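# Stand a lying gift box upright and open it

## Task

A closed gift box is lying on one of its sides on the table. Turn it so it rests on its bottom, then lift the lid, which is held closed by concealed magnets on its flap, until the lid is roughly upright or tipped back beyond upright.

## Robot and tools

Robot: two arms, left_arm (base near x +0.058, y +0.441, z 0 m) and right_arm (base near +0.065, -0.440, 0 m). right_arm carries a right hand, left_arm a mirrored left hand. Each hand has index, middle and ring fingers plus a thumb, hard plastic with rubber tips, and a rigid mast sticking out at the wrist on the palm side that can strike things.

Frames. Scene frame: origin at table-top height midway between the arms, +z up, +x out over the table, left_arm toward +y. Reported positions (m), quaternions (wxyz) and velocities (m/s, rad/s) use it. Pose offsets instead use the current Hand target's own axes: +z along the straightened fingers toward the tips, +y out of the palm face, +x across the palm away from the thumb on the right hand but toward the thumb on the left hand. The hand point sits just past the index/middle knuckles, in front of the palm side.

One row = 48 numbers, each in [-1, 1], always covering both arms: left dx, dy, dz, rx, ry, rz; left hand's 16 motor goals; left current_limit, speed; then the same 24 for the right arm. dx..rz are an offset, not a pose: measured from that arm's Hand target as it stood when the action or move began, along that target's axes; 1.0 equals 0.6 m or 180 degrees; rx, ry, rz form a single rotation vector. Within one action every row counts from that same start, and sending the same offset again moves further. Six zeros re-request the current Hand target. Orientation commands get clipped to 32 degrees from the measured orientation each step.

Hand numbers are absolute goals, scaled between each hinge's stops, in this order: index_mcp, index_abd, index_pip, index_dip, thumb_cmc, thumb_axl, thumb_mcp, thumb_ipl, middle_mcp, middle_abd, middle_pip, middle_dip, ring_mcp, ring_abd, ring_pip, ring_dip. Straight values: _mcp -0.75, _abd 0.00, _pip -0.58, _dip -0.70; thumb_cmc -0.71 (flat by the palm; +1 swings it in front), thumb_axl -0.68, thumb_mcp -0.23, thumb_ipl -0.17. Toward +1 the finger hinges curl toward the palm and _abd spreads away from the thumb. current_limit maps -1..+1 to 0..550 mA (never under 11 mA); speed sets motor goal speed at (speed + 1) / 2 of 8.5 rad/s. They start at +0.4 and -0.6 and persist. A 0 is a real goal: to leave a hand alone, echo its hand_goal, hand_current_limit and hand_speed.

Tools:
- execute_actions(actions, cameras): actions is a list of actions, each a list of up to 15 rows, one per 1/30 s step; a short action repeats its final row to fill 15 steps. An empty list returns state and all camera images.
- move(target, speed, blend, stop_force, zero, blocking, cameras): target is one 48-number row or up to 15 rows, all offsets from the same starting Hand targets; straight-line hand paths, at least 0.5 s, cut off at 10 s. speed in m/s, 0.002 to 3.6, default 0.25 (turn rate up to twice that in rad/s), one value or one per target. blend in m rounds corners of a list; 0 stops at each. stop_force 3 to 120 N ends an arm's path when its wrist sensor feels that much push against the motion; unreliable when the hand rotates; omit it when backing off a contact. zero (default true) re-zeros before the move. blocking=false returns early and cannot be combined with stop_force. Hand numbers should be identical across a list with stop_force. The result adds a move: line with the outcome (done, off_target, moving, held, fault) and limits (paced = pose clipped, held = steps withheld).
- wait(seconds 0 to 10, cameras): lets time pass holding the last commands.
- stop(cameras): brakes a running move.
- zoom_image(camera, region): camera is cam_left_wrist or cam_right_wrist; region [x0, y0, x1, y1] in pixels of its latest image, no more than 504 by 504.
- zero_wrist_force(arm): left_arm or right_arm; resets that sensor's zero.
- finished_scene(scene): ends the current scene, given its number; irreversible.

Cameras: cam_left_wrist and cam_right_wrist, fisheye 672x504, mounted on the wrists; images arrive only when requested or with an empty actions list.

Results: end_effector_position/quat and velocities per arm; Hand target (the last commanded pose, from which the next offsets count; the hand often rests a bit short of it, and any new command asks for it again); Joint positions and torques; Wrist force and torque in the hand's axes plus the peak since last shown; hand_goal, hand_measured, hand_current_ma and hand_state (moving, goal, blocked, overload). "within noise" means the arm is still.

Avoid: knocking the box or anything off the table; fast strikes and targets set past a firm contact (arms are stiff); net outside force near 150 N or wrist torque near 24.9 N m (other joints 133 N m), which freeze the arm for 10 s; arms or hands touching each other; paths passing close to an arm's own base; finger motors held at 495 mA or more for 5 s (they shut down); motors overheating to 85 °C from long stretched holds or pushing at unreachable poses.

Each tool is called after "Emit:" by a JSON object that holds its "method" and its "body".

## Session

Emit:
{"method": "execute_actions", "body": {"actions": []}}

Scene clock: 0.00 s.
left_arm: end_effector_position=(+0.4653, +0.5212, +0.2300) hand_goal=(-0.754, +0.000, -0.576, -0.696, -0.714, -0.678, -0.226, -0.168, -0.754, +0.000, -0.576, -0.696, -0.754, +0.000, -0.576, -0.696) hand_measured=(-0.754, +0.000, -0.576, -0.696, -0.714, -0.678, -0.226, -0.168, -0.754, +0.000, -0.576, -0.696, -0.754, +0.000, -0.576, -0.696) hand_current_ma=(+0, +0, +0, +0, +0, +0, +0, +0, +0, +0, +0, +0, +0, +0, +0, +0) hand_state=(goal, goal, goal, goal, goal, goal, goal, goal, goal, goal, goal, goal, goal, goal, goal, goal) hand_current_limit=0.40 hand_speed=-0.60 end_effector_quat_wxyz=(+0.000, +0.005, +1.000, +0.000) | right_arm: end_effector_position=(+0.4708, -0.5277, +0.2300) hand_goal=(-0.754, +0.000, -0.576, -0.696, -0.714, -0.678, -0.226, -0.168, -0.754, +0.000, -0.576, -0.696, -0.754, +0.000, -0.576, -0.696) hand_measured=(-0.754, +0.000, -0.576, -0.696, -0.714, -0.678, -0.226, -0.168, -0.754, +0.000, -0.576, -0.696, -0.754, +0.000, -0.576, -0.696) hand_current_ma=(+0, +0, +0, +0, +0, +0, +0, +0, +0, +0, +0, +0, +0, +0, +0, +0) hand_state=(goal, goal, goal, goal, goal, goal, goal, goal, goal, goal, goal, goal, goal, goal, goal, goal) hand_current_limit=0.40 hand_speed=-0.60 end_effector_quat_wxyz=(+0.000, +1.000, -0.003, +0.000)
Joint positions: left_arm=[3.458 -1.419 -2.042 -1.252 1.571 -1.255] | right_arm=[-0.316 -1.723 2.042 -1.89 -1.571 1.255]
Joint velocities: within noise
Joint torques (N m): no reading
Motor temperatures (°C): left_arm=[31 31 31 39 32 35] | right_arm=[28 37 29 32 33 35]
Wrist force (N): no reading
Wrist torque (N m): no reading
Wrist force, peak (N): no reading
Hand target: left_arm +0.4653, +0.5212, +0.2300; +0.000, +0.005, +1.000, +0.000 | right_arm +0.4708, -0.5277, +0.2300; +0.000, +1.000, -0.003, +0.000

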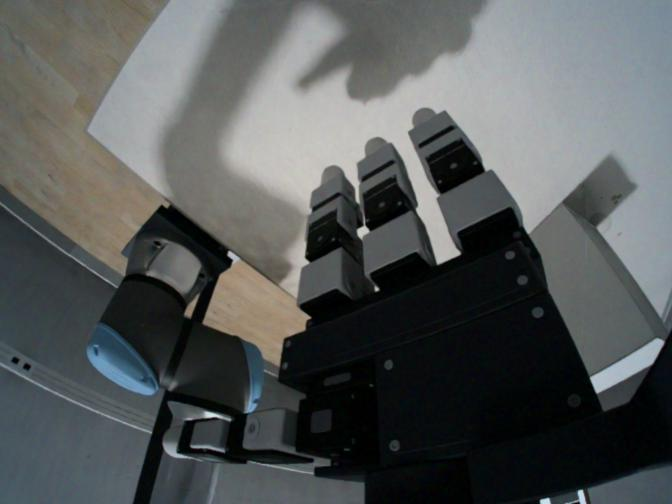

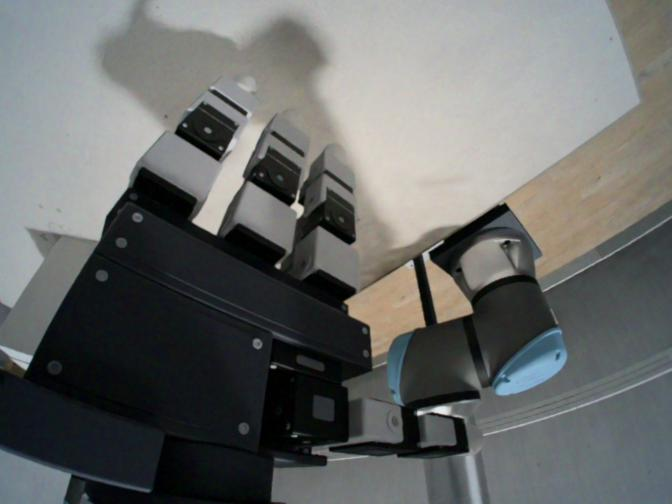

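Emit:
{"method": "move", "body": {"target": [-0.45,-0.02,-0.3,0,0,0,-0.754,0,-0.576,-0.696,-0.714,-0.678,-0.226,-0.168,-0.754,0,-0.576,-0.696,-0.754,0,-0.576,-0.696,0.75,-0.6,0.45,-0.02,-0.3,0,0,0,-0.754,0,-0.576,-0.696,-0.714,-0.678,-0.226,-0.168,-0.754,0,-0.576,-0.696,-0.754,0,-0.576,-0.696,0.75,-0.6], "speed": 0.3, "cameras": ["all"]}}

Scene clock: 25.80 s.
left_arm: end_effector_position=(+0.7351, +0.5063, +0.4100) hand_goal=(-0.754, +0.000, -0.576, -0.696, -0.714, -0.678, -0.226, -0.168, -0.754, +0.000, -0.576, -0.696, -0.754, +0.000, -0.576, -0.696) hand_measured=(-0.754, +0.000, -0.576, -0.696, -0.714, -0.678, -0.224, -0.168, -0.754, +0.000, -0.576, -0.696, -0.754, +0.000, -0.576, -0.696) hand_current_ma=(+0, +0, +0, +0, +0, +0, +1, +0, +0, +0, +0, +0, +0, +0, +0, +0) hand_state=(goal, goal, goal, goal, goal, goal, goal, goal, goal, goal, goal, goal, goal, goal, goal, goal) hand_current_limit=0.75 hand_speed=-0.60 end_effector_quat_wxyz=(+0.000, +0.005, +1.000, +0.000) | right_arm: end_effector_position=(+0.7409, -0.5173, +0.4100) hand_goal=(-0.754, +0.000, -0.576, -0.696, -0.714, -0.678, -0.226, -0.168, -0.754, +0.000, -0.576, -0.696, -0.754, +0.000, -0.576, -0.696) hand_measured=(-0.754, +0.000, -0.576, -0.696, -0.714, -0.678, -0.224, -0.168, -0.754, +0.000, -0.576, -0.696, -0.754, +0.000, -0.576, -0.696) hand_current_ma=(+2, +0, -2, +0, -1, +2, +9, +1, +2, +0, -2, +0, +2, +0, -2, +0) hand_state=(goal, goal, goal, goal, goal, goal, goal, goal, goal, goal, goal, goal, goal, goal, goal, goal) hand_current_limit=0.75 hand_speed=-0.60 end_effector_quat_wxyz=(+0.000, +1.000, -0.003, +0.000) end_effector_velocity=(+0.000, +0.000, +0.001) end_effector_angular_velocity=(+0.000, +0.001, +0.000)
Joint positions: left_arm=[3.316 -2.085 -0.78 -1.847 1.571 -1.396] | right_arm=[-0.175 -1.056 0.78 -1.294 -1.571 1.396]
Joint velocities: left_arm=[within noise] | right_arm=[0 0.002 -0.005 0.004 0 0]
Joint torques (N m): left_arm=[-12.39 34.8 33.7 -0.09 -1.41 -1.7] | right_arm=[11.32 -32.33 -26.88 0.06 2.07 2.01]
Wrist force (N): left_arm=[0.2 0.5 -0.4] | right_arm=[0.1 -0.4 -0.2]
Wrist torque (N m): left_arm=[0.13 -0.03 0.04] | right_arm=[-0.01 -0.03 -0.01]
Wrist force, peak (N): left_arm=[1.0 0.2 0.7] | right_arm=[1.1 -0.5 -0.3]
Hand target: left_arm +0.7351, +0.5063, +0.4100; +0.000, +0.005, +1.000, +0.000 | right_arm +0.7409, -0.5173, +0.4100; +0.000, +1.000, -0.003, +0.000
Off the commanded pose: left_arm 0.000 m, 0 deg | right_arm 0.000 m, 0 deg.
move: done
camera_calibration:
cam_left_wrist: T_world_to_cam=[[0.788547, -0.614531, -0.0233526, -0.293541], [-0.430841, -0.579142, 0.692077, 0.283324], [-0.438827, -0.535674, -0.721446, 1.01603], [0, 0, 0, 1]] pos_world=[0.799398, 0.527954, 0.53007]
cam_right_wrist: T_world_to_cam=[[-0.748387, -0.663208, -0.00849047, 0.244534], [-0.445252, 0.492867, 0.747551, 0.229089], [-0.491597, 0.563238, -0.66415, 1.05153], [0, 0, 0, 1]] pos_world=[0.801936, -0.542994, 0.529193]

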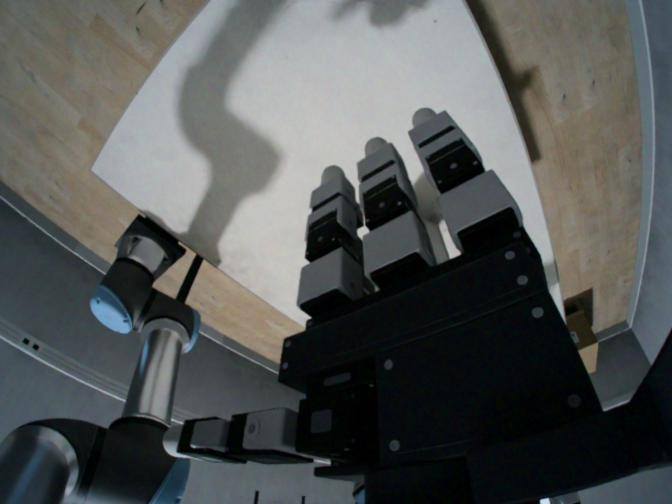

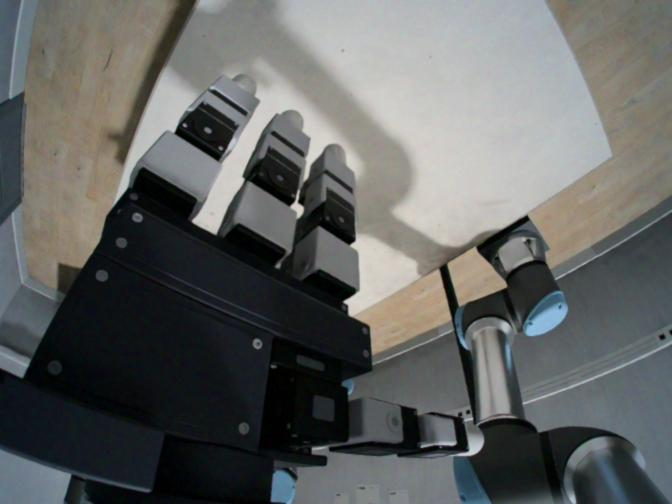

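Emit:
{"method": "move", "body": {"target": [0.3,0.05,0.0,0,-0.338,0.929,-0.754,0,-0.576,-0.696,-0.714,-0.678,-0.226,-0.168,-0.754,0,-0.576,-0.696,-0.754,0,-0.576,-0.696,0.75,-0.6,-0.3,0.0,0.0,0,0,0,-0.754,0,-0.576,-0.696,-0.714,-0.678,-0.226,-0.168,-0.754,0,-0.576,-0.696,-0.754,0,-0.576,-0.696,0.75,-0.6], "speed": 0.6, "cameras": ["all"]}}

Scene clock: 42.23 s.
left_arm: end_effector_position=(+0.5555, +0.5382, +0.4100) hand_goal=(-0.754, +0.000, -0.576, -0.696, -0.714, -0.678, -0.226, -0.168, -0.754, +0.000, -0.576, -0.696, -0.754, +0.000, -0.576, -0.696) hand_measured=(-0.756, +0.000, -0.576, -0.696, -0.718, -0.678, -0.224, -0.168, -0.758, +0.000, -0.576, -0.696, -0.756, +0.000, -0.576, -0.696) hand_current_ma=(-1, +0, +0, +0, -1, +0, +1, +0, -1, +0, +0, +0, -1, +0, +0, +0) hand_state=(goal, goal, goal, goal, goal, goal, goal, goal, goal, goal, goal, goal, goal, goal, goal, goal) hand_current_limit=0.75 hand_speed=-0.60 end_effector_quat_wxyz=(+0.342, +0.940, +0.013, -0.002) | right_arm: end_effector_position=(+0.5609, -0.5162, +0.4100) hand_goal=(-0.754, +0.000, -0.576, -0.696, -0.714, -0.678, -0.226, -0.168, -0.754, +0.000, -0.576, -0.696, -0.754, +0.000, -0.576, -0.696) hand_measured=(-0.754, +0.000, -0.576, -0.696, -0.714, -0.678, -0.224, -0.168, -0.754, +0.000, -0.576, -0.696, -0.754, +0.000, -0.576, -0.696) hand_current_ma=(+2, +0, -2, +0, -1, +2, +9, +1, +2, +0, -2, +0, +2, +0, -2, +0) hand_state=(goal, goal, goal, goal, goal, goal, goal, goal, goal, goal, goal, goal, goal, goal, goal, goal) hand_current_limit=0.75 hand_speed=-0.60 end_effector_quat_wxyz=(+0.000, +1.000, -0.003, +0.000)
Joint positions: left_arm=[3.973 -1.738 -1.399 -2.122 1.113 2.494] | right_arm=[-0.237 -1.539 1.406 -1.437 -1.571 1.334]
Joint torques (N m): left_arm=[-12.98 20.58 31.74 -1.12 0.85 2.29] | right_arm=[-13.24 -41.2 -16.19 -4.64 1.08 -1.01]
Wrist force (N): left_arm=[-1.5 0.3 -0.7] | right_arm=[0.0 -0.3 -0.3]
Wrist torque (N m): left_arm=[0.27 0.14 -0.28] | right_arm=[-0.01 0.02 0.09]
Wrist force, peak (N): left_arm=[-1.5 0.1 -0.8] | right_arm=[-0.1 -0.6 -0.2]
Hand target: left_arm +0.5555, +0.5382, +0.4100; +0.342, +0.940, +0.013, -0.002 | right_arm +0.5609, -0.5162, +0.4100; +0.000, +1.000, -0.003, +0.000
Off the commanded pose: left_arm 0.000 m, 0 deg | right_arm 0.000 m, 0 deg.
move: done
camera_calibration:
cam_left_wrist: T_world_to_cam=[[-0.810429, 0.430477, -0.39736, 0.346776], [0.4053, 0.901747, 0.150277, -0.815029], [0.423009, -0.0392614, -0.905274, 0.283806], [0, 0, 0, 1]] pos_world=[0.491316, 0.596814, 0.517197]
cam_right_wrist: T_world_to_cam=[[-0.748386, -0.663211, -0.00838474, 0.110504], [-0.445135, 0.492851, 0.747631, 0.148372], [-0.491705, 0.563249, -0.664061, 0.962552], [0, 0, 0, 1]] pos_world=[0.622036, -0.541994, 0.529193]

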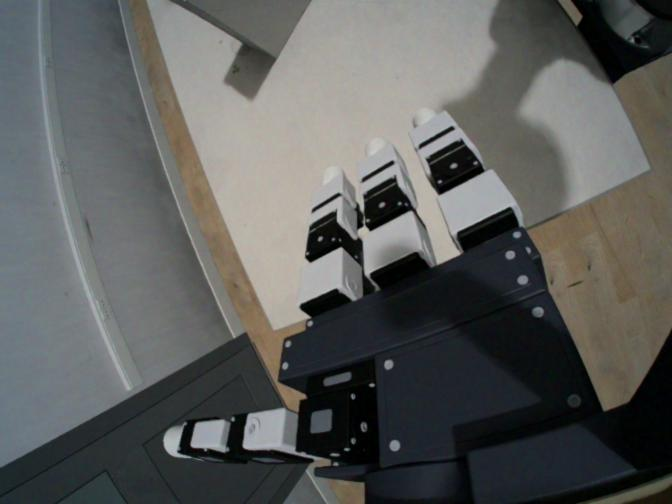

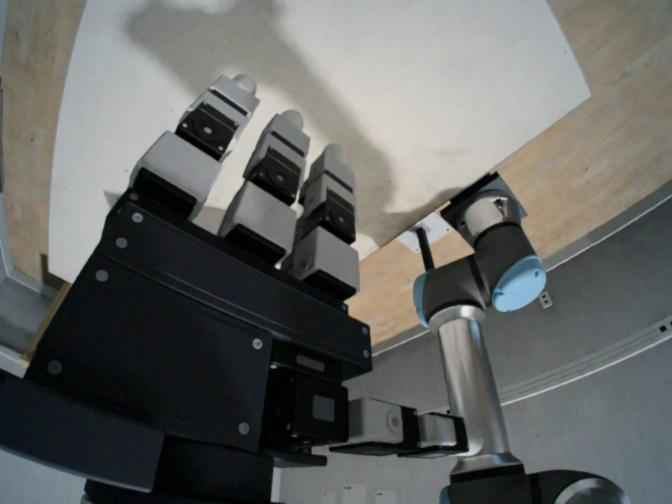

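Emit:
{"method": "move", "body": {"target": [0.1,0.15,0.12,0,0,0,-0.754,0,-0.576,-0.696,-0.714,-0.678,-0.226,-0.168,-0.754,0,-0.576,-0.696,-0.754,0,-0.576,-0.696,0.75,-0.6,0,0.0,0.0,0,0,0,-0.754,0,-0.576,-0.696,-0.714,-0.678,-0.226,-0.168,-0.754,0,-0.576,-0.696,-0.754,0,-0.576,-0.696,0.75,-0.6], "speed": 0.3, "cameras": ["cam_left_wrist"]}}

Emit:
{"method": "zoom_image", "body": {"camera": "cam_left_wrist", "region": [120, 0, 440, 200]}}

Scene clock: 52.63 s.
left_arm: end_effector_position=(+0.6180, +0.4246, +0.4119) hand_goal=(-0.754, +0.000, -0.576, -0.696, -0.714, -0.678, -0.226, -0.168, -0.754, +0.000, -0.576, -0.696, -0.754, +0.000, -0.576, -0.696) hand_measured=(-0.758, +0.000, -0.576, -0.696, -0.718, -0.678, -0.224, -0.168, -0.758, +0.000, -0.576, -0.696, -0.758, +0.000, -0.576, -0.696) hand_current_ma=(-1, +0, +0, +0, -1, +0, +1, +0, -1, +0, +0, +0, -1, +0, +0, +0) hand_state=(goal, goal, goal, goal, goal, goal, goal, goal, goal, goal, goal, goal, goal, goal, goal, goal) hand_current_limit=0.75 hand_speed=-0.60 end_effector_quat_wxyz=(+0.342, +0.940, +0.013, -0.002) | right_arm: end_effector_position=(+0.5609, -0.5162, +0.4100) hand_goal=(-0.754, +0.000, -0.576, -0.696, -0.714, -0.678, -0.226, -0.168, -0.754, +0.000, -0.576, -0.696, -0.754, +0.000, -0.576, -0.696) hand_measured=(-0.754, +0.000, -0.576, -0.696, -0.714, -0.678, -0.224, -0.168, -0.754, +0.000, -0.576, -0.696, -0.754, +0.000, -0.576, -0.696) hand_current_ma=(+2, +0, -2, +0, -1, +2, +9, +1, +2, +0, -2, +0, +2, +0, -2, +0) hand_state=(goal, goal, goal, goal, goal, goal, goal, goal, goal, goal, goal, goal, goal, goal, goal, goal) hand_current_limit=0.75 hand_speed=-0.60 end_effector_quat_wxyz=(+0.000, +1.000, -0.003, +0.000)
Joint positions: left_arm=[3.741 -1.737 -1.422 -1.985 1.004 2.26] | right_arm=[-0.237 -1.539 1.406 -1.437 -1.571 1.334]
Joint torques (N m): left_arm=[-12.05 20.77 32.47 3.53 -2.53 -1.71] | right_arm=[-12.92 -41.04 -17.05 -4.58 1.67 -0.91]
Wrist force (N): left_arm=[-0.7 0.0 -0.3] | right_arm=[0.3 0.0 -0.6]
Wrist torque (N m): left_arm=[0.22 0.06 -0.10] | right_arm=[0.04 -0.03 0.12]
Wrist force, peak (N): left_arm=[-2.0 -0.7 -1.5] | right_arm=[0.3 -0.4 -0.5]
Hand target: left_arm +0.6181, +0.4244, +0.4119; +0.342, +0.940, +0.013, -0.002 | right_arm +0.5609, -0.5162, +0.4100; +0.000, +1.000, -0.003, +0.000
Off the commanded pose: left_arm 0.000 m, 0 deg | right_arm 0.000 m, 0 deg.
move: done
camera_calibration:
cam_left_wrist: T_world_to_cam=[[-0.810209, 0.430842, -0.397413, 0.446815], [0.405749, 0.90156, 0.150192, -0.738322], [0.423, -0.0395632, -0.905265, 0.254773], [0, 0, 0, 1]] pos_world=[0.553818, 0.483214, 0.519097]
Images, in order (width x height): cam_left_wrist 672x504.

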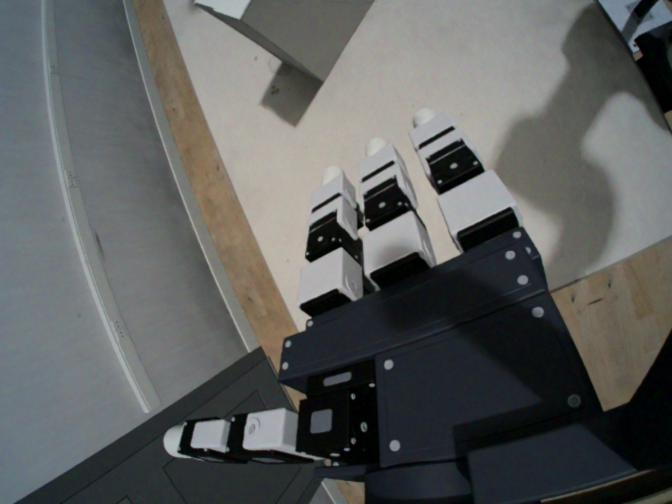

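Scaled by 1.575 from the camera's 672x504 image, which has a finer 960x720 frame.

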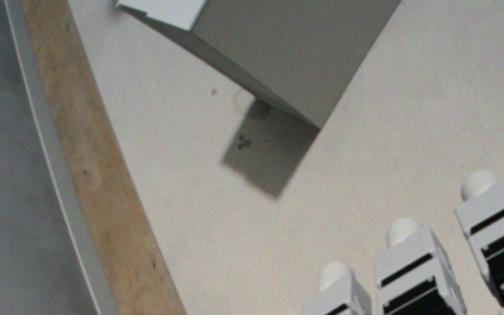

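Emit:
{"method": "move", "body": {"target": [0.0,0.25,0.06,0,0,0,-0.754,0,-0.576,-0.696,-0.714,-0.678,-0.226,-0.168,-0.754,0,-0.576,-0.696,-0.754,0,-0.576,-0.696,0.75,-0.6,0,0.0,0.0,0,0,0,-0.754,0,-0.576,-0.696,-0.714,-0.678,-0.226,-0.168,-0.754,0,-0.576,-0.696,-0.754,0,-0.576,-0.696,0.75,-0.6], "speed": 0.3, "cameras": ["cam_left_wrist"]}}

Emit:
{"method": "zoom_image", "body": {"camera": "cam_left_wrist", "region": [150, 0, 450, 200]}}

Scene clock: 61.63 s.
left_arm: end_effector_position=(+0.6220, +0.2865, +0.4806) hand_goal=(-0.754, +0.000, -0.576, -0.696, -0.714, -0.678, -0.226, -0.168, -0.754, +0.000, -0.576, -0.696, -0.754, +0.000, -0.576, -0.696) hand_measured=(-0.758, +0.000, -0.576, -0.696, -0.718, -0.678, -0.224, -0.168, -0.758, +0.000, -0.576, -0.696, -0.758, +0.000, -0.576, -0.696) hand_current_ma=(-1, +0, +0, +0, -1, +0, +1, +0, -2, +0, +0, +0, -1, +0, +0, +0) hand_state=(goal, goal, goal, goal, goal, goal, goal, goal, goal, goal, goal, goal, goal, goal, goal, goal) hand_current_limit=0.75 hand_speed=-0.60 end_effector_quat_wxyz=(+0.342, +0.940, +0.013, -0.002) | right_arm: end_effector_position=(+0.5609, -0.5162, +0.4100) hand_goal=(-0.754, +0.000, -0.576, -0.696, -0.714, -0.678, -0.226, -0.168, -0.754, +0.000, -0.576, -0.696, -0.754, +0.000, -0.576, -0.696) hand_measured=(-0.754, +0.000, -0.576, -0.696, -0.714, -0.678, -0.224, -0.168, -0.754, +0.000, -0.576, -0.696, -0.754, +0.000, -0.576, -0.696) hand_current_ma=(+2, +0, -2, +0, -1, +2, +9, +1, +2, +0, -2, +0, +2, +0, -2, +0) hand_state=(goal, goal, goal, goal, goal, goal, goal, goal, goal, goal, goal, goal, goal, goal, goal, goal) hand_current_limit=0.75 hand_speed=-0.60 end_effector_quat_wxyz=(+0.000, +1.000, -0.003, +0.000)
Joint positions: left_arm=[3.509 -1.662 -1.367 -1.962 0.922 1.994] | right_arm=[-0.237 -1.539 1.406 -1.437 -1.571 1.334]
Joint torques (N m): left_arm=[-13.27 17.92 33.04 3.74 -2.72 -1.54] | right_arm=[-13.96 -41.01 -16.98 -4.63 1.67 -0.91]
Wrist force (N): left_arm=[-0.8 0.2 -0.3] | right_arm=[0.3 -0.2 -0.4]
Wrist torque (N m): left_arm=[0.25 0.09 -0.10] | right_arm=[0.00 -0.02 0.11]
Wrist force, peak (N): left_arm=[-0.9 -1.6 -0.6] | right_arm=[0.3 -0.4 -0.5]
Hand target: left_arm +0.6221, +0.2864, +0.4807; +0.342, +0.940, +0.013, -0.002 | right_arm +0.5609, -0.5162, +0.4100; +0.000, +1.000, -0.003, +0.000
Off the commanded pose: left_arm 0.000 m, 0 deg | right_arm 0.000 m, 0 deg.
move: done
camera_calibration:
cam_left_wrist: T_world_to_cam=[[-0.810193, 0.430877, -0.397407, 0.536914], [0.405781, 0.901543, 0.150207, -0.625819], [0.423, -0.0395634, -0.905266, 0.309767], [0, 0, 0, 1]] pos_world=[0.557918, 0.345114, 0.587797]
Images, in order (width x height): cam_left_wrist 672x504.

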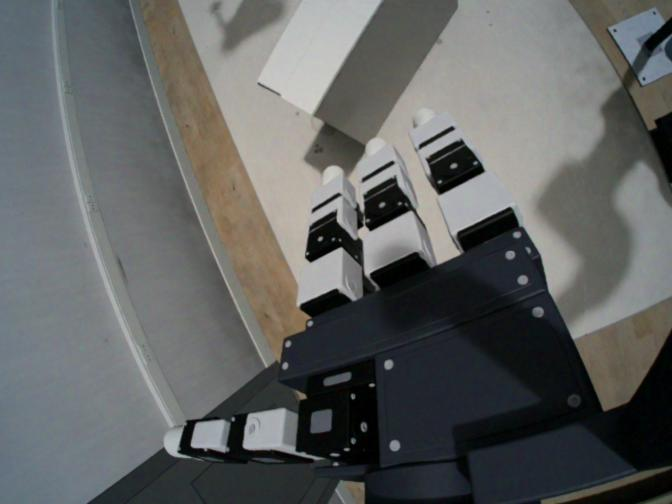

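Scaled by 1.680 from the camera's 672x504 image, which has a finer 960x720 frame.

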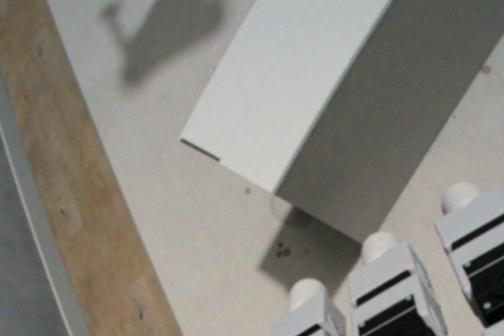

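Emit:
{"method": "move", "body": {"target": [0,0,0,0,0,0,-0.754,0,-0.576,-0.696,-0.714,-0.678,-0.226,-0.168,-0.754,0,-0.576,-0.696,-0.754,0,-0.576,-0.696,0.75,-0.6,0,-0.1,-0.1,0,0.338,-0.929,-0.754,0,-0.576,-0.696,-0.714,-0.678,-0.226,-0.168,-0.754,0,-0.576,-0.696,-0.754,0,-0.576,-0.696,0.75,-0.6], "speed": 0.6, "cameras": ["cam_right_wrist"]}}

Scene clock: 113.37 s.
left_arm: end_effector_position=(+0.6221, +0.2864, +0.4807) hand_goal=(-0.754, +0.000, -0.576, -0.696, -0.714, -0.678, -0.226, -0.168, -0.754, +0.000, -0.576, -0.696, -0.754, +0.000, -0.576, -0.696) hand_measured=(-0.758, +0.000, -0.576, -0.696, -0.718, -0.678, -0.224, -0.168, -0.758, +0.000, -0.576, -0.696, -0.758, +0.000, -0.576, -0.696) hand_current_ma=(-1, +0, +0, +0, -1, +0, +1, +0, -2, +0, +0, +0, -1, +0, +0, +0) hand_state=(goal, goal, goal, goal, goal, goal, goal, goal, goal, goal, goal, goal, goal, goal, goal, goal) hand_current_limit=0.75 hand_speed=-0.60 end_effector_quat_wxyz=(+0.342, +0.940, +0.013, -0.002) | right_arm: end_effector_position=(+0.5613, -0.4562, +0.4700) hand_goal=(-0.754, +0.000, -0.576, -0.696, -0.714, -0.678, -0.226, -0.168, -0.754, +0.000, -0.576, -0.696, -0.754, +0.000, -0.576, -0.696) hand_measured=(-0.758, +0.000, -0.576, -0.696, -0.718, -0.678, -0.224, -0.168, -0.756, +0.000, -0.576, -0.696, -0.756, +0.000, -0.576, -0.696) hand_current_ma=(-10, +0, -2, +0, -12, +2, +9, +1, -8, +0, -2, +0, -8, +0, -2, +0) hand_state=(goal, goal, goal, goal, goal, goal, goal, goal, goal, goal, goal, goal, goal, goal, goal, goal) hand_current_limit=0.75 hand_speed=-0.60 end_effector_quat_wxyz=(+0.001, +0.021, +0.940, +0.342)
Joint positions: left_arm=[3.509 -1.662 -1.367 -1.962 0.922 1.994] | right_arm=[-0.708 -1.512 1.38 -0.949 -1.051 -2.372]
Joint torques (N m): left_arm=[-13.98 17.63 32.89 3.83 -2.21 -1.65] | right_arm=[11.78 -13.22 -28.55 0.94 -1.24 -0.68]
Wrist force (N): left_arm=[-0.7 0.2 -0.5] | right_arm=[0.7 0.0 0.3]
Wrist torque (N m): left_arm=[0.27 0.06 -0.09] | right_arm=[0.04 -0.10 0.19]
Wrist force, peak (N): left_arm=[-0.8 0.1 -0.9] | right_arm=[1.2 -1.1 -0.7]
Hand target: left_arm +0.6221, +0.2864, +0.4807; +0.342, +0.940, +0.013, -0.002 | right_arm +0.5613, -0.4562, +0.4700; +0.001, +0.021, +0.940, +0.342
Off the commanded pose: left_arm 0.000 m, 0 deg | right_arm 0.000 m, 0 deg.
move: done
camera_calibration:
cam_right_wrist: T_world_to_cam=[[0.769789, 0.486489, 0.413223, -0.374678], [0.416377, -0.8734, 0.252592, -0.800097], [0.483793, -0.0223861, -0.874896, 0.253134], [0, 0, 0, 1]] pos_world=[0.499101, -0.510862, 0.57839]
Images, in order (width x height): cam_right_wrist 672x504.

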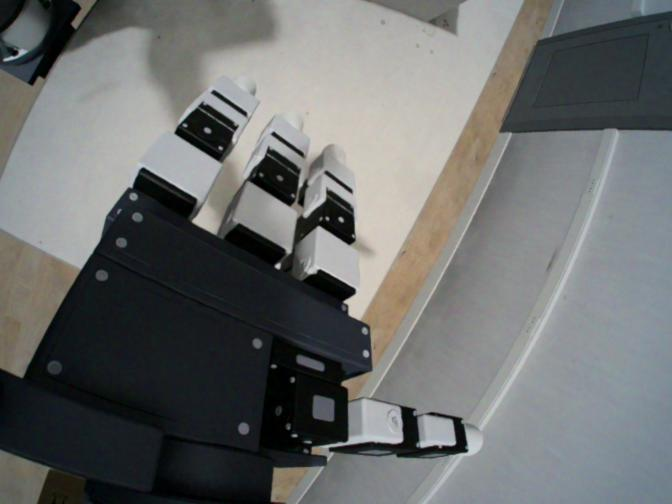

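Emit:
{"method": "move", "body": {"target": [0,0,0,0,0,0,-0.754,0,-0.576,-0.696,-0.714,-0.678,-0.226,-0.168,-0.754,0,-0.576,-0.696,-0.754,0,-0.576,-0.696,0.75,-0.6,0.05,0.277,0.06,0,0,0,-0.754,0,-0.576,-0.696,-0.714,-0.678,-0.226,-0.168,-0.754,0,-0.576,-0.696,-0.754,0,-0.576,-0.696,0.75,-0.6], "speed": 0.4, "cameras": ["cam_right_wrist"]}}

Emit:
{"method": "zoom_image", "body": {"camera": "cam_right_wrist", "region": [200, 0, 500, 200]}}

Scene clock: 123.27 s.
left_arm: end_effector_position=(+0.6221, +0.2864, +0.4807) hand_goal=(-0.754, +0.000, -0.576, -0.696, -0.714, -0.678, -0.226, -0.168, -0.754, +0.000, -0.576, -0.696, -0.754, +0.000, -0.576, -0.696) hand_measured=(-0.758, +0.000, -0.576, -0.696, -0.718, -0.678, -0.224, -0.168, -0.758, +0.000, -0.576, -0.696, -0.758, +0.000, -0.576, -0.696) hand_current_ma=(-1, +0, +0, +0, -1, +0, +1, +0, -2, +0, +0, +0, -1, +0, +0, +0) hand_state=(goal, goal, goal, goal, goal, goal, goal, goal, goal, goal, goal, goal, goal, goal, goal, goal) hand_current_limit=0.75 hand_speed=-0.60 end_effector_quat_wxyz=(+0.342, +0.940, +0.013, -0.002) | right_arm: end_effector_position=(+0.5382, -0.3048, +0.5495) hand_goal=(-0.754, +0.000, -0.576, -0.696, -0.714, -0.678, -0.226, -0.168, -0.754, +0.000, -0.576, -0.696, -0.754, +0.000, -0.576, -0.696) hand_measured=(-0.758, +0.000, -0.576, -0.696, -0.718, -0.678, -0.224, -0.168, -0.758, +0.000, -0.576, -0.696, -0.758, +0.000, -0.576, -0.696) hand_current_ma=(-15, +0, -2, +0, -16, +2, +9, +1, -12, +0, -2, +0, -12, +0, -2, +0) hand_state=(goal, goal, goal, goal, goal, goal, goal, goal, goal, goal, goal, goal, goal, goal, goal, goal) hand_current_limit=0.75 hand_speed=-0.60 end_effector_quat_wxyz=(+0.001, +0.021, +0.940, +0.342)
Joint positions: left_arm=[3.509 -1.662 -1.367 -1.962 0.922 1.994] | right_arm=[-0.465 -1.659 1.351 -0.915 -0.952 -2.109]
Joint torques (N m): left_arm=[-12.8 18.25 33.02 3.77 -1.56 -1.61] | right_arm=[10.64 -29.03 -27.12 -4.17 3.45 1.94]
Wrist force (N): left_arm=[-0.7 0.1 -0.4] | right_arm=[0.8 -0.1 0.0]
Wrist torque (N m): left_arm=[0.26 0.06 -0.09] | right_arm=[0.05 -0.08 0.08]
Wrist force, peak (N): left_arm=[-0.8 0.0 -0.9] | right_arm=[1.0 1.5 0.6]
Hand target: left_arm +0.6221, +0.2864, +0.4807; +0.342, +0.940, +0.013, -0.002 | right_arm +0.5382, -0.3047, +0.5495; +0.001, +0.021, +0.940, +0.342
Off the commanded pose: left_arm 0.000 m, 0 deg | right_arm 0.000 m, 0 deg.
move: done
camera_calibration:
cam_right_wrist: T_world_to_cam=[[0.769472, 0.486876, 0.413359, -0.4632], [0.416862, -0.873195, 0.252501, -0.678425], [0.483879, -0.0219793, -0.874859, 0.337333], [0, 0, 0, 1]] pos_world=[0.476, -0.359463, 0.65789]
Images, in order (width x height): cam_right_wrist 672x504.

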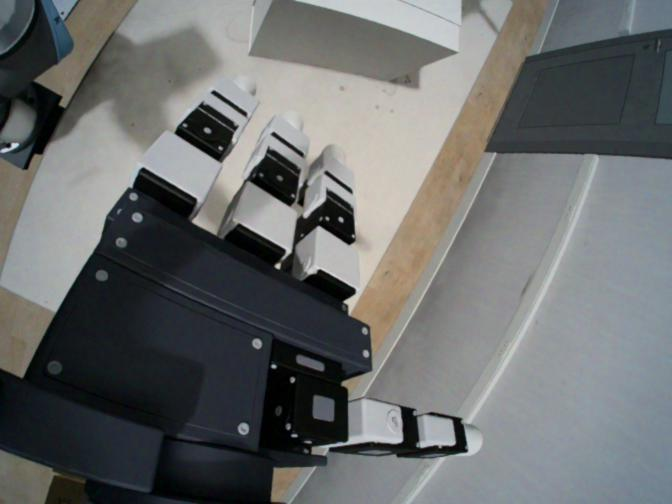

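Scaled by 1.680 from the camera's 672x504 image, which has a finer 960x720 frame.

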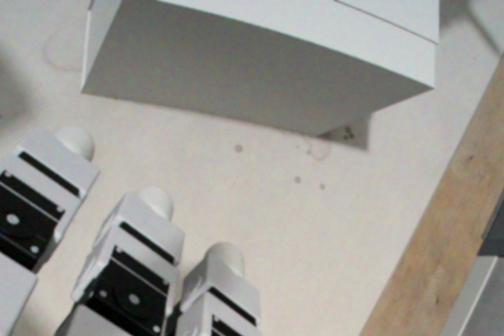

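Emit:
{"method": "move", "body": {"target": [[-0.253,-0.146,0.269,-0.136,0.131,-0.1005,-0.754,0,-0.576,-0.696,-0.714,-0.678,-0.226,-0.168,-0.754,0,-0.576,-0.696,-0.754,0,-0.576,-0.696,0.75,-0.6,0,0,0,0,0,0,-0.754,0,-0.576,-0.696,-0.714,-0.678,-0.226,-0.168,-0.754,0,-0.576,-0.696,-0.754,0,-0.576,-0.696,0.75,-0.6],[-0.21,-0.2267,0.541,-0.136,0.131,-0.1005,-0.754,0,-0.576,-0.696,-0.714,-0.678,-0.226,-0.168,-0.754,0,-0.576,-0.696,-0.754,0,-0.576,-0.696,0.75,-0.6,0,0,0,0,0,0,-0.754,0,-0.576,-0.696,-0.714,-0.678,-0.226,-0.168,-0.754,0,-0.576,-0.696,-0.754,0,-0.576,-0.696,0.75,-0.6]], "speed": 0.25, "cameras": ["all"]}}

Scene clock: 180.23 s.
left_arm: end_effector_position=(+0.4944, +0.1792, +0.1461) hand_goal=(-0.754, +0.000, -0.576, -0.696, -0.714, -0.678, -0.226, -0.168, -0.754, +0.000, -0.576, -0.696, -0.754, +0.000, -0.576, -0.696) hand_measured=(-0.760, +0.000, -0.576, -0.696, -0.720, -0.678, -0.224, -0.168, -0.760, +0.000, -0.576, -0.696, -0.760, +0.000, -0.576, -0.696) hand_current_ma=(-2, +0, +0, +0, -2, +0, +1, +0, -3, +0, +0, +0, -2, +0, +0, +0) hand_state=(goal, goal, goal, goal, goal, goal, goal, goal, goal, goal, goal, goal, goal, goal, goal, goal) hand_current_limit=0.75 hand_speed=-0.60 end_effector_quat_wxyz=(+0.517, +0.814, +0.227, +0.138) | right_arm: end_effector_position=(+0.5382, -0.3047, +0.5495) hand_goal=(-0.754, +0.000, -0.576, -0.696, -0.714, -0.678, -0.226, -0.168, -0.754, +0.000, -0.576, -0.696, -0.754, +0.000, -0.576, -0.696) hand_measured=(-0.758, +0.000, -0.576, -0.696, -0.718, -0.678, -0.224, -0.168, -0.758, +0.000, -0.576, -0.696, -0.758, +0.000, -0.576, -0.696) hand_current_ma=(-15, +0, -2, +0, -16, +2, +9, +1, -12, +0, -2, +0, -12, +0, -2, +0) hand_state=(goal, goal, goal, goal, goal, goal, goal, goal, goal, goal, goal, goal, goal, goal, goal, goal) hand_current_limit=0.75 hand_speed=-0.60 end_effector_quat_wxyz=(+0.001, +0.021, +0.940, +0.342)
Joint positions: left_arm=[3.401 -2.215 -2.686 0.722 0.52 0.961] | right_arm=[-0.465 -1.659 1.351 -0.915 -0.952 -2.109]
Joint torques (N m): left_arm=[-13.16 16.31 6.34 4.54 0.08 -1.79] | right_arm=[11.21 -6.13 -28.07 -3.97 2.76 1.94]
Wrist force (N): left_arm=[-0.9 -0.1 -0.9] | right_arm=[0.6 -0.2 0.0]
Wrist torque (N m): left_arm=[0.34 0.03 -0.15] | right_arm=[0.04 -0.05 0.06]
Wrist force, peak (N): left_arm=[-1.8 -0.8 -0.6] | right_arm=[1.2 -0.3 0.1]
Hand target: left_arm +0.4944, +0.1791, +0.1461; +0.517, +0.814, +0.227, +0.138 | right_arm +0.5382, -0.3047, +0.5495; +0.001, +0.021, +0.940, +0.342
Off the commanded pose: left_arm 0.000 m, 0 deg | right_arm 0.000 m, 0 deg.
move: done
camera_calibration:
cam_left_wrist: T_world_to_cam=[[-0.810168, -0.205348, -0.549054, 0.483002], [-0.0855986, 0.968038, -0.235743, -0.139576], [0.579914, -0.143993, -0.801851, -0.0172698], [0, 0, 0, 1]] pos_world=[0.389381, 0.231812, 0.218442]
cam_right_wrist: T_world_to_cam=[[0.769472, 0.486876, 0.413359, -0.463325], [0.416862, -0.873195, 0.252501, -0.67838], [0.483879, -0.0219793, -0.874859, 0.337287], [0, 0, 0, 1]] pos_world=[0.4761, -0.359363, 0.65789]

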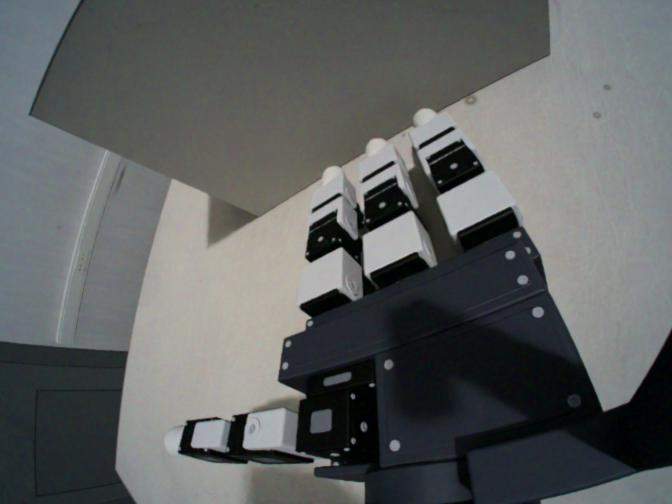

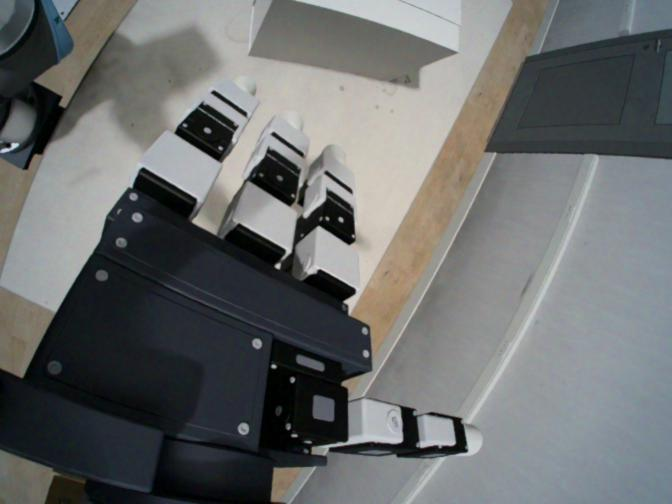

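Emit:
{"method": "move", "body": {"target": [0,0.0987,0.2114,0,0,0,-0.754,0,-0.576,-0.696,-0.714,-0.678,-0.226,-0.168,-0.754,0,-0.576,-0.696,-0.754,0,-0.576,-0.696,0.75,-0.6,0,0,0,0,0,0,-0.754,0,-0.576,-0.696,-0.714,-0.678,-0.226,-0.168,-0.754,0,-0.576,-0.696,-0.754,0,-0.576,-0.696,0.75,-0.6], "speed": 0.06, "stop_force": 15, "cameras": ["all"]}}

Scene clock: 190.40 s.
left_arm: end_effector_position=(+0.5661, +0.0589, +0.1454) hand_goal=(-0.754, +0.000, -0.576, -0.696, -0.714, -0.678, -0.226, -0.168, -0.754, +0.000, -0.576, -0.696, -0.754, +0.000, -0.576, -0.696) hand_measured=(-0.760, +0.000, -0.576, -0.696, -0.720, -0.678, -0.224, -0.168, -0.756, +0.000, -0.576, -0.696, -0.758, +0.002, -0.576, -0.696) hand_current_ma=(-2, +0, +0, +0, -2, +0, +1, +0, -1, +0, +0, +0, -1, +0, +0, +0) hand_state=(goal, goal, goal, goal, goal, goal, goal, goal, goal, goal, goal, goal, goal, goal, goal, goal) hand_current_limit=0.75 hand_speed=-0.60 end_effector_quat_wxyz=(+0.517, +0.814, +0.227, +0.138) | right_arm: end_effector_position=(+0.5382, -0.3047, +0.5495) hand_goal=(-0.754, +0.000, -0.576, -0.696, -0.714, -0.678, -0.226, -0.168, -0.754, +0.000, -0.576, -0.696, -0.754, +0.000, -0.576, -0.696) hand_measured=(-0.758, +0.000, -0.576, -0.696, -0.718, -0.678, -0.224, -0.168, -0.758, +0.000, -0.576, -0.696, -0.758, +0.000, -0.576, -0.696) hand_current_ma=(-15, +0, -2, +0, -16, +2, +9, +1, -12, +0, -2, +0, -12, +0, -2, +0) hand_state=(goal, goal, goal, goal, goal, goal, goal, goal, goal, goal, goal, goal, goal, goal, goal, goal) hand_current_limit=0.75 hand_speed=-0.60 end_effector_quat_wxyz=(+0.001, +0.021, +0.940, +0.342)
Joint positions: left_arm=[3.018 -2.305 -2.306 0.816 0.781 0.486] | right_arm=[-0.465 -1.659 1.351 -0.915 -0.952 -2.109]
Joint torques (N m): left_arm=[-13.96 23.72 12.29 0.08 0.96 -1.69] | right_arm=[11.12 -7.08 -27.45 -4.15 2.21 1.94]
Wrist force (N): left_arm=[-1.1 0.6 -3.1] | right_arm=[0.8 -0.1 0.1]
Wrist torque (N m): left_arm=[0.49 -0.07 -0.21] | right_arm=[0.05 -0.08 0.09]
Wrist force, peak (N): left_arm=[-0.9 1.5 -3.2] | right_arm=[1.0 -0.3 0.3]
Hand target: left_arm +0.5661, +0.0589, +0.1454; +0.517, +0.814, +0.227, +0.138 | right_arm +0.5382, -0.3047, +0.5495; +0.001, +0.021, +0.940, +0.342
Off the commanded pose: left_arm 0.000 m, 0 deg | right_arm 0.000 m, 0 deg.
move: done
camera_calibration:
cam_left_wrist: T_world_to_cam=[[-0.810009, -0.20574, -0.549142, 0.515857], [-0.0858785, 0.967956, -0.235978, -0.0169898], [0.580096, -0.143984, -0.801722, -0.0768692], [0, 0, 0, 1]] pos_world=[0.460981, 0.11151, 0.217642]
cam_right_wrist: T_world_to_cam=[[0.769472, 0.486876, 0.413359, -0.463325], [0.416862, -0.873195, 0.252501, -0.67838], [0.483879, -0.0219793, -0.874859, 0.337287], [0, 0, 0, 1]] pos_world=[0.4761, -0.359363, 0.65789]

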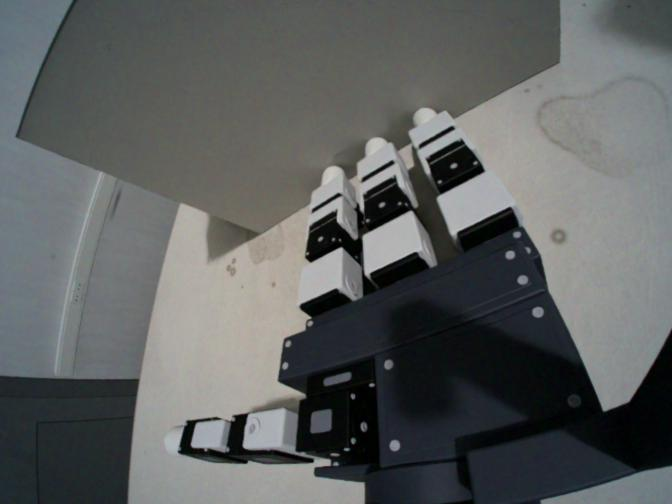

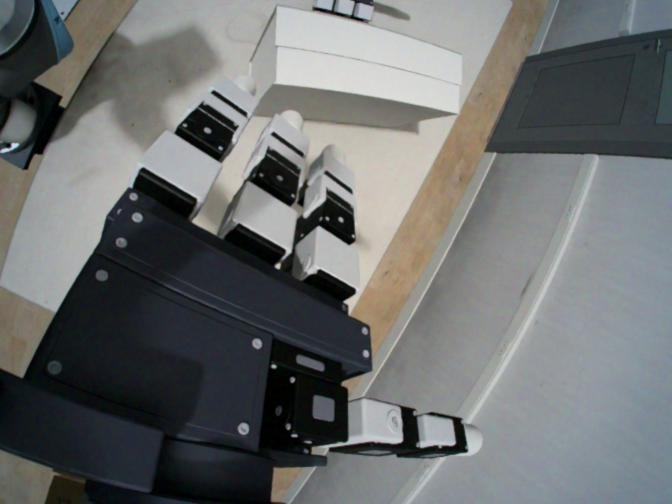

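Emit:
{"method": "zoom_image", "body": {"camera": "cam_right_wrist", "region": [220, 0, 500, 170]}}

Scaled by 1.800 from the camera's 672x504 image, which has a finer 960x720 frame.

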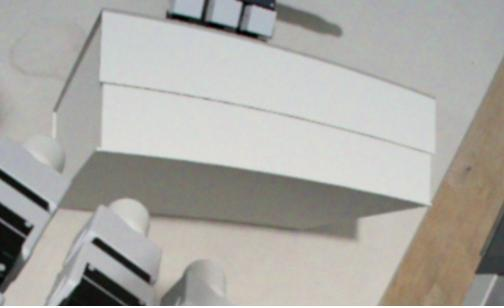

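Emit:
{"method": "move", "body": {"target": [0,0.215,-0.111,0,0,0,-0.754,0,-0.576,-0.696,-0.714,-0.678,-0.226,-0.168,-0.754,0,-0.576,-0.696,-0.754,0,-0.576,-0.696,0.75,-0.6,-0.303,-0.134,0.396,-0.136,0.131,-0.1005,-0.754,0,-0.576,-0.696,-0.714,-0.678,-0.226,-0.168,-0.754,0,-0.576,-0.696,-0.754,0,-0.576,-0.696,0.75,-0.6], "speed": 0.2, "cameras": ["all"]}}

Scene clock: 221.90 s.
left_arm: end_effector_position=(+0.5648, +0.0640, +0.2904) hand_goal=(-0.754, +0.000, -0.576, -0.696, -0.714, -0.678, -0.226, -0.168, -0.754, +0.000, -0.576, -0.696, -0.754, +0.000, -0.576, -0.696) hand_measured=(-0.760, +0.000, -0.576, -0.696, -0.720, -0.678, -0.224, -0.168, -0.760, +0.000, -0.576, -0.696, -0.760, +0.002, -0.576, -0.696) hand_current_ma=(-2, +0, +0, +0, -3, +0, +1, +0, -3, +0, +0, +0, -2, +0, +0, +0) hand_state=(goal, goal, goal, goal, goal, goal, goal, goal, goal, goal, goal, goal, goal, goal, goal, goal) hand_current_limit=0.75 hand_speed=-0.60 end_effector_quat_wxyz=(+0.517, +0.814, +0.227, +0.138) | right_arm: end_effector_position=(+0.7206, -0.2208, +0.3136) hand_goal=(-0.754, +0.000, -0.576, -0.696, -0.714, -0.678, -0.226, -0.168, -0.754, +0.000, -0.576, -0.696, -0.754, +0.000, -0.576, -0.696) hand_measured=(-0.760, +0.000, -0.576, -0.696, -0.720, -0.678, -0.224, -0.168, -0.760, +0.000, -0.576, -0.696, -0.760, +0.000, -0.576, -0.696) hand_current_ma=(-24, +0, -2, +0, -23, +2, +9, +1, -19, +0, -2, +0, -19, +0, -2, +0) hand_state=(goal, goal, goal, goal, goal, goal, goal, goal, goal, goal, goal, goal, goal, goal, goal, goal) hand_current_limit=0.75 hand_speed=-0.60 end_effector_quat_wxyz=(-0.131, -0.195, +0.819, +0.524)
Joint positions: left_arm=[3.031 -1.856 -2.319 0.372 0.771 0.497] | right_arm=[-0.184 -0.824 0.983 -0.795 -0.778 -2.645]
Joint torques (N m): left_arm=[12.69 30.35 21.99 0.21 -2.42 2.1] | right_arm=[11.16 -40.6 -27.11 1.77 -1.17 -0.89]
Wrist force (N): left_arm=[-0.8 0.2 -0.8] | right_arm=[1.0 0.3 0.7]
Wrist torque (N m): left_arm=[0.38 0.05 -0.23] | right_arm=[0.12 -0.16 0.33]
Wrist force, peak (N): left_arm=[-1.0 1.1 -3.4] | right_arm=[1.3 0.6 0.8]
Hand target: left_arm +0.5648, +0.0640, +0.2905; +0.517, +0.814, +0.227, +0.138 | right_arm +0.7206, -0.2208, +0.3136; -0.131, -0.195, +0.819, +0.524
Off the commanded pose: left_arm 0.000 m, 0 deg | right_arm 0.000 m, 0 deg.
move: done
camera_calibration:
cam_left_wrist: T_world_to_cam=[[-0.809961, -0.205751, -0.549207, 0.595619], [-0.0858729, 0.967955, -0.235985, 0.012211], [0.580162, -0.143976, -0.801675, 0.0408421], [0, 0, 0, 1]] pos_world=[0.459782, 0.11661, 0.362742]
cam_right_wrist: T_world_to_cam=[[0.537083, 0.597714, 0.595214, -0.41202], [0.801287, -0.58201, -0.138575, -0.711731], [0.263593, 0.551363, -0.791528, 0.30373], [0, 0, 0, 1]] pos_world=[0.711529, -0.33543, 0.387024]

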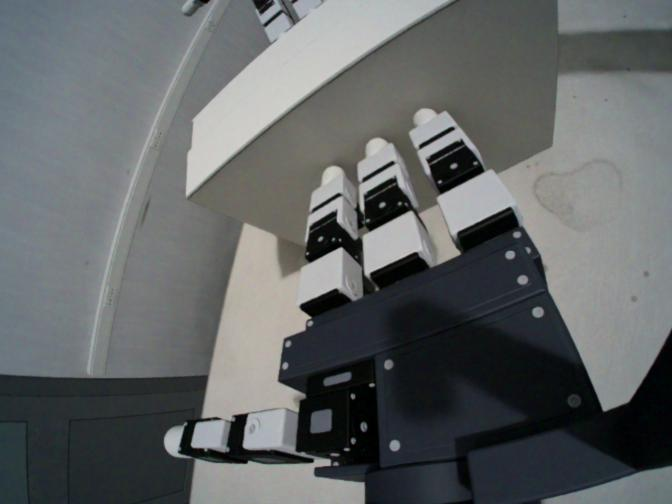

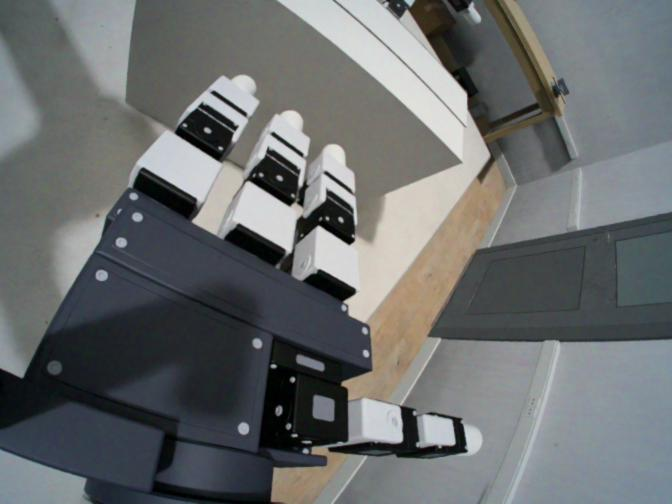

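Emit:
{"method": "move", "body": {"target": [0,-0.0423,-0.0906,0,0,0,-0.754,0,-0.576,-0.696,-0.714,-0.678,-0.226,-0.168,-0.754,0,-0.576,-0.696,-0.754,0,-0.576,-0.696,0.75,-0.6,0,0.0494,0.1057,0,0,0,-0.754,0,-0.576,-0.696,-0.714,-0.678,-0.226,-0.168,-0.754,0,-0.576,-0.696,-0.754,0,-0.576,-0.696,0.75,-0.6], "speed": 0.05, "cameras": ["all"]}}

Scene clock: 233.80 s.
left_arm: end_effector_position=(+0.5342, +0.1154, +0.2908) hand_goal=(-0.754, +0.000, -0.576, -0.696, -0.714, -0.678, -0.226, -0.168, -0.754, +0.000, -0.576, -0.696, -0.754, +0.000, -0.576, -0.696) hand_measured=(-0.760, +0.000, -0.576, -0.696, -0.720, -0.678, -0.224, -0.168, -0.760, +0.000, -0.576, -0.696, -0.760, +0.002, -0.576, -0.696) hand_current_ma=(-2, +0, +0, +0, -3, +0, +1, +0, -3, +0, +0, +0, -2, +0, +0, +0) hand_state=(goal, goal, goal, goal, goal, goal, goal, goal, goal, goal, goal, goal, goal, goal, goal, goal) hand_current_limit=0.75 hand_speed=-0.60 end_effector_quat_wxyz=(+0.517, +0.814, +0.227, +0.138) | right_arm: end_effector_position=(+0.6887, -0.1587, +0.3141) hand_goal=(-0.754, +0.000, -0.576, -0.696, -0.714, -0.678, -0.226, -0.168, -0.754, +0.000, -0.576, -0.696, -0.754, +0.000, -0.576, -0.696) hand_measured=(-0.760, +0.000, -0.576, -0.696, -0.720, -0.678, -0.224, -0.168, -0.760, +0.000, -0.576, -0.696, -0.762, +0.002, -0.576, -0.696) hand_current_ma=(-24, +0, -2, +0, -23, +2, +9, +1, -19, +0, -2, +0, -26, +6, -3, +0) hand_state=(goal, goal, goal, goal, goal, goal, goal, goal, goal, goal, goal, goal, goal, goal, goal, goal) hand_current_limit=0.75 hand_speed=-0.60 end_effector_quat_wxyz=(-0.131, -0.195, +0.819, +0.524)
Joint positions: left_arm=[3.171 -1.73 -2.468 0.291 0.665 0.636] | right_arm=[-0.105 -0.914 1.143 -0.918 -0.716 -2.574]
Joint torques (N m): left_arm=[13.76 24.38 7.9 0.29 -2.47 2.01] | right_arm=[12.42 -66.28 -14.18 -2.92 3.43 2.02]
Wrist force (N): left_arm=[-1.1 0.1 -0.9] | right_arm=[1.5 0.1 -0.7]
Wrist torque (N m): left_arm=[0.37 0.08 -0.25] | right_arm=[0.26 -0.04 0.20]
Wrist force, peak (N): left_arm=[-1.3 -0.1 -1.1] | right_arm=[1.7 0.0 -0.9]
Hand target: left_arm +0.5341, +0.1155, +0.2908; +0.517, +0.814, +0.227, +0.138 | right_arm +0.6886, -0.1586, +0.3141; -0.131, -0.195, +0.819, +0.524
Off the commanded pose: left_arm 0.000 m, 0 deg | right_arm 0.000 m, 0 deg.
move: done
camera_calibration:
cam_left_wrist: T_world_to_cam=[[-0.809925, -0.205811, -0.549239, 0.58152], [-0.0859034, 0.967941, -0.236032, -0.0401711], [0.580208, -0.143987, -0.801639, 0.0662773], [0, 0, 0, 1]] pos_world=[0.429082, 0.16811, 0.363042]
cam_right_wrist: T_world_to_cam=[[0.536988, 0.597773, 0.595241, -0.432293], [0.80141, -0.581813, -0.138693, -0.649884], [0.263412, 0.551508, -0.791488, 0.278387], [0, 0, 0, 1]] pos_world=[0.679629, -0.273231, 0.387524]

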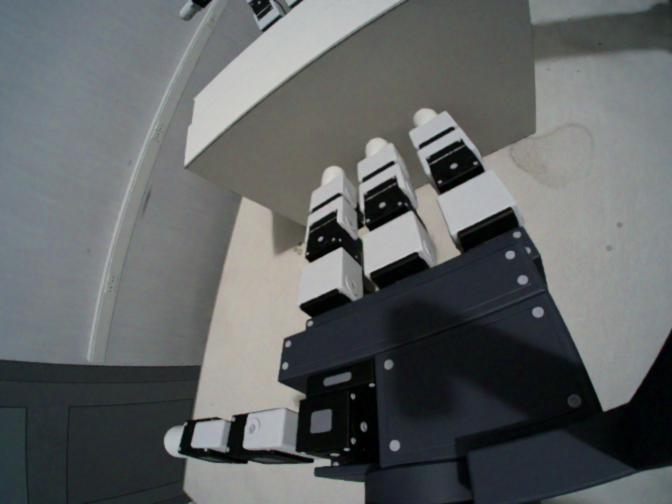

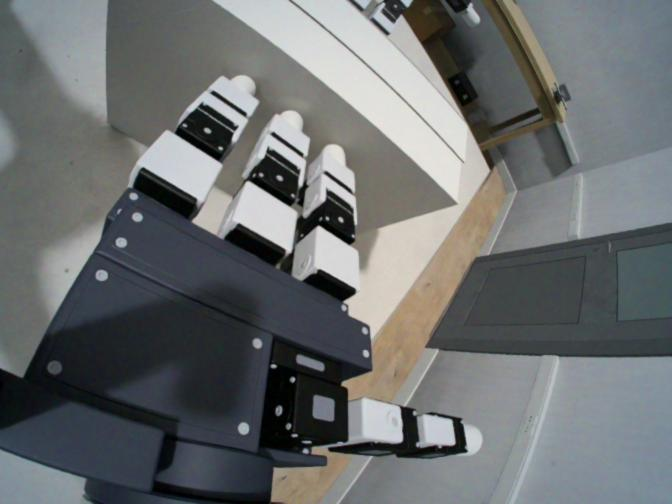

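Emit:
{"method": "move", "body": {"target": [0,0,0,0,0,0,-0.754,0,-0.576,-0.696,-0.714,-0.678,-0.226,-0.168,-0.754,0,-0.576,-0.696,-0.754,0,-0.576,-0.696,0.75,-0.6,0,0.0212,0.0453,0,0,0,-0.754,0,-0.576,-0.696,-0.714,-0.678,-0.226,-0.168,-0.754,0,-0.576,-0.696,-0.754,0,-0.576,-0.696,0.75,-0.6], "speed": 0.04, "cameras": ["all"]}}

Scene clock: 240.53 s.
left_arm: end_effector_position=(+0.5341, +0.1155, +0.2908) hand_goal=(-0.754, +0.000, -0.576, -0.696, -0.714, -0.678, -0.226, -0.168, -0.754, +0.000, -0.576, -0.696, -0.754, +0.000, -0.576, -0.696) hand_measured=(-0.760, +0.000, -0.576, -0.696, -0.720, -0.678, -0.224, -0.168, -0.760, +0.000, -0.576, -0.696, -0.760, +0.002, -0.576, -0.696) hand_current_ma=(-2, +0, +0, +0, -3, +0, +1, +0, -3, +0, +0, +0, -2, +0, +0, +0) hand_state=(goal, goal, goal, goal, goal, goal, goal, goal, goal, goal, goal, goal, goal, goal, goal, goal) hand_current_limit=0.75 hand_speed=-0.60 end_effector_quat_wxyz=(+0.517, +0.814, +0.227, +0.138) | right_arm: end_effector_position=(+0.6750, -0.1321, +0.3143) hand_goal=(-0.754, +0.000, -0.576, -0.696, -0.714, -0.678, -0.226, -0.168, -0.754, +0.000, -0.576, -0.696, -0.754, +0.000, -0.576, -0.696) hand_measured=(-0.762, +0.000, -0.576, -0.696, -0.720, -0.678, -0.224, -0.168, -0.760, +0.000, -0.576, -0.696, -0.762, +0.002, -0.578, -0.696) hand_current_ma=(-27, +0, -2, +0, -23, +2, +9, +1, -24, +0, -2, +0, -29, +6, -4, +0) hand_state=(goal, goal, goal, goal, goal, goal, goal, goal, goal, goal, goal, goal, goal, goal, goal, goal) hand_current_limit=0.75 hand_speed=-0.60 end_effector_quat_wxyz=(-0.131, -0.195, +0.819, +0.524)
Joint positions: left_arm=[3.171 -1.73 -2.468 0.29 0.665 0.637] | right_arm=[-0.069 -0.946 1.201 -0.971 -0.688 -2.538]
Joint torques (N m): left_arm=[13.08 24.87 7.07 0.29 -2.67 2.02] | right_arm=[12.43 -64.49 -14.17 -2.9 3.39 1.89]
Wrist force (N): left_arm=[-1.1 -0.1 -0.8] | right_arm=[0.9 0.0 -0.9]
Wrist torque (N m): left_arm=[0.33 0.09 -0.25] | right_arm=[0.28 -0.06 0.10]
Wrist force, peak (N): left_arm=[-1.3 -0.1 -1.3] | right_arm=[1.8 0.3 -1.0]
Hand target: left_arm +0.5341, +0.1155, +0.2908; +0.517, +0.814, +0.227, +0.138 | right_arm +0.6749, -0.1319, +0.3143; -0.131, -0.195, +0.819, +0.524
Off the commanded pose: left_arm 0.000 m, 0 deg | right_arm 0.000 m, 0 deg.
move: done
camera_calibration:
cam_left_wrist: T_world_to_cam=[[-0.810009, -0.20574, -0.549142, 0.581427], [-0.0858785, 0.967956, -0.235978, -0.0402131], [0.580096, -0.143984, -0.801722, 0.0664137], [0, 0, 0, 1]] pos_world=[0.428981, 0.16811, 0.363042]
cam_right_wrist: T_world_to_cam=[[0.536925, 0.597773, 0.595297, -0.440935], [0.801457, -0.581746, -0.138703, -0.623411], [0.263399, 0.551578, -0.791443, 0.267493], [0, 0, 0, 1]] pos_world=[0.665929, -0.246631, 0.387724]

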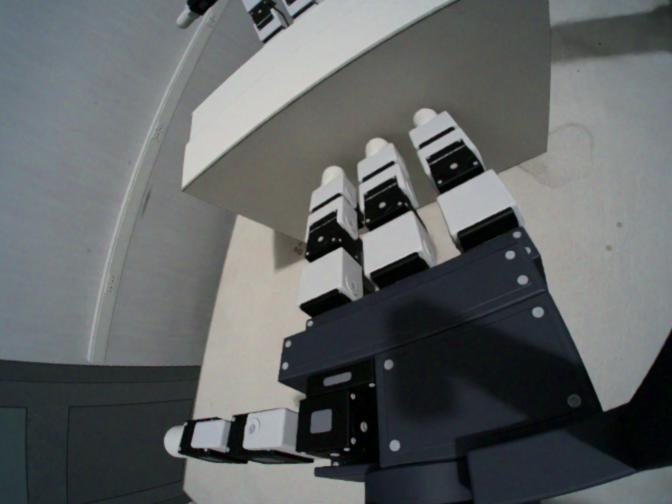

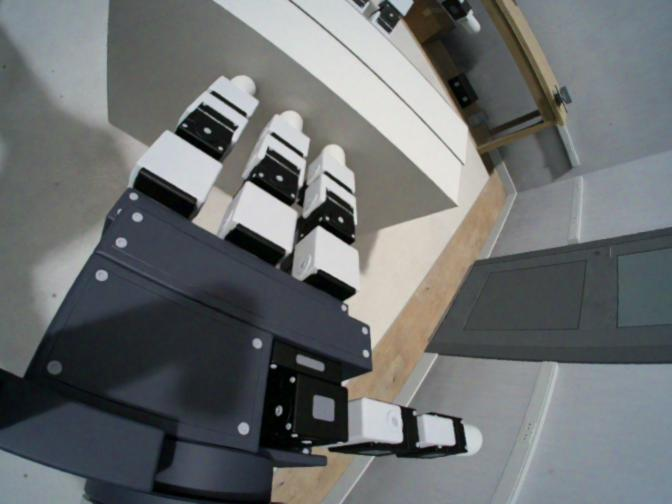

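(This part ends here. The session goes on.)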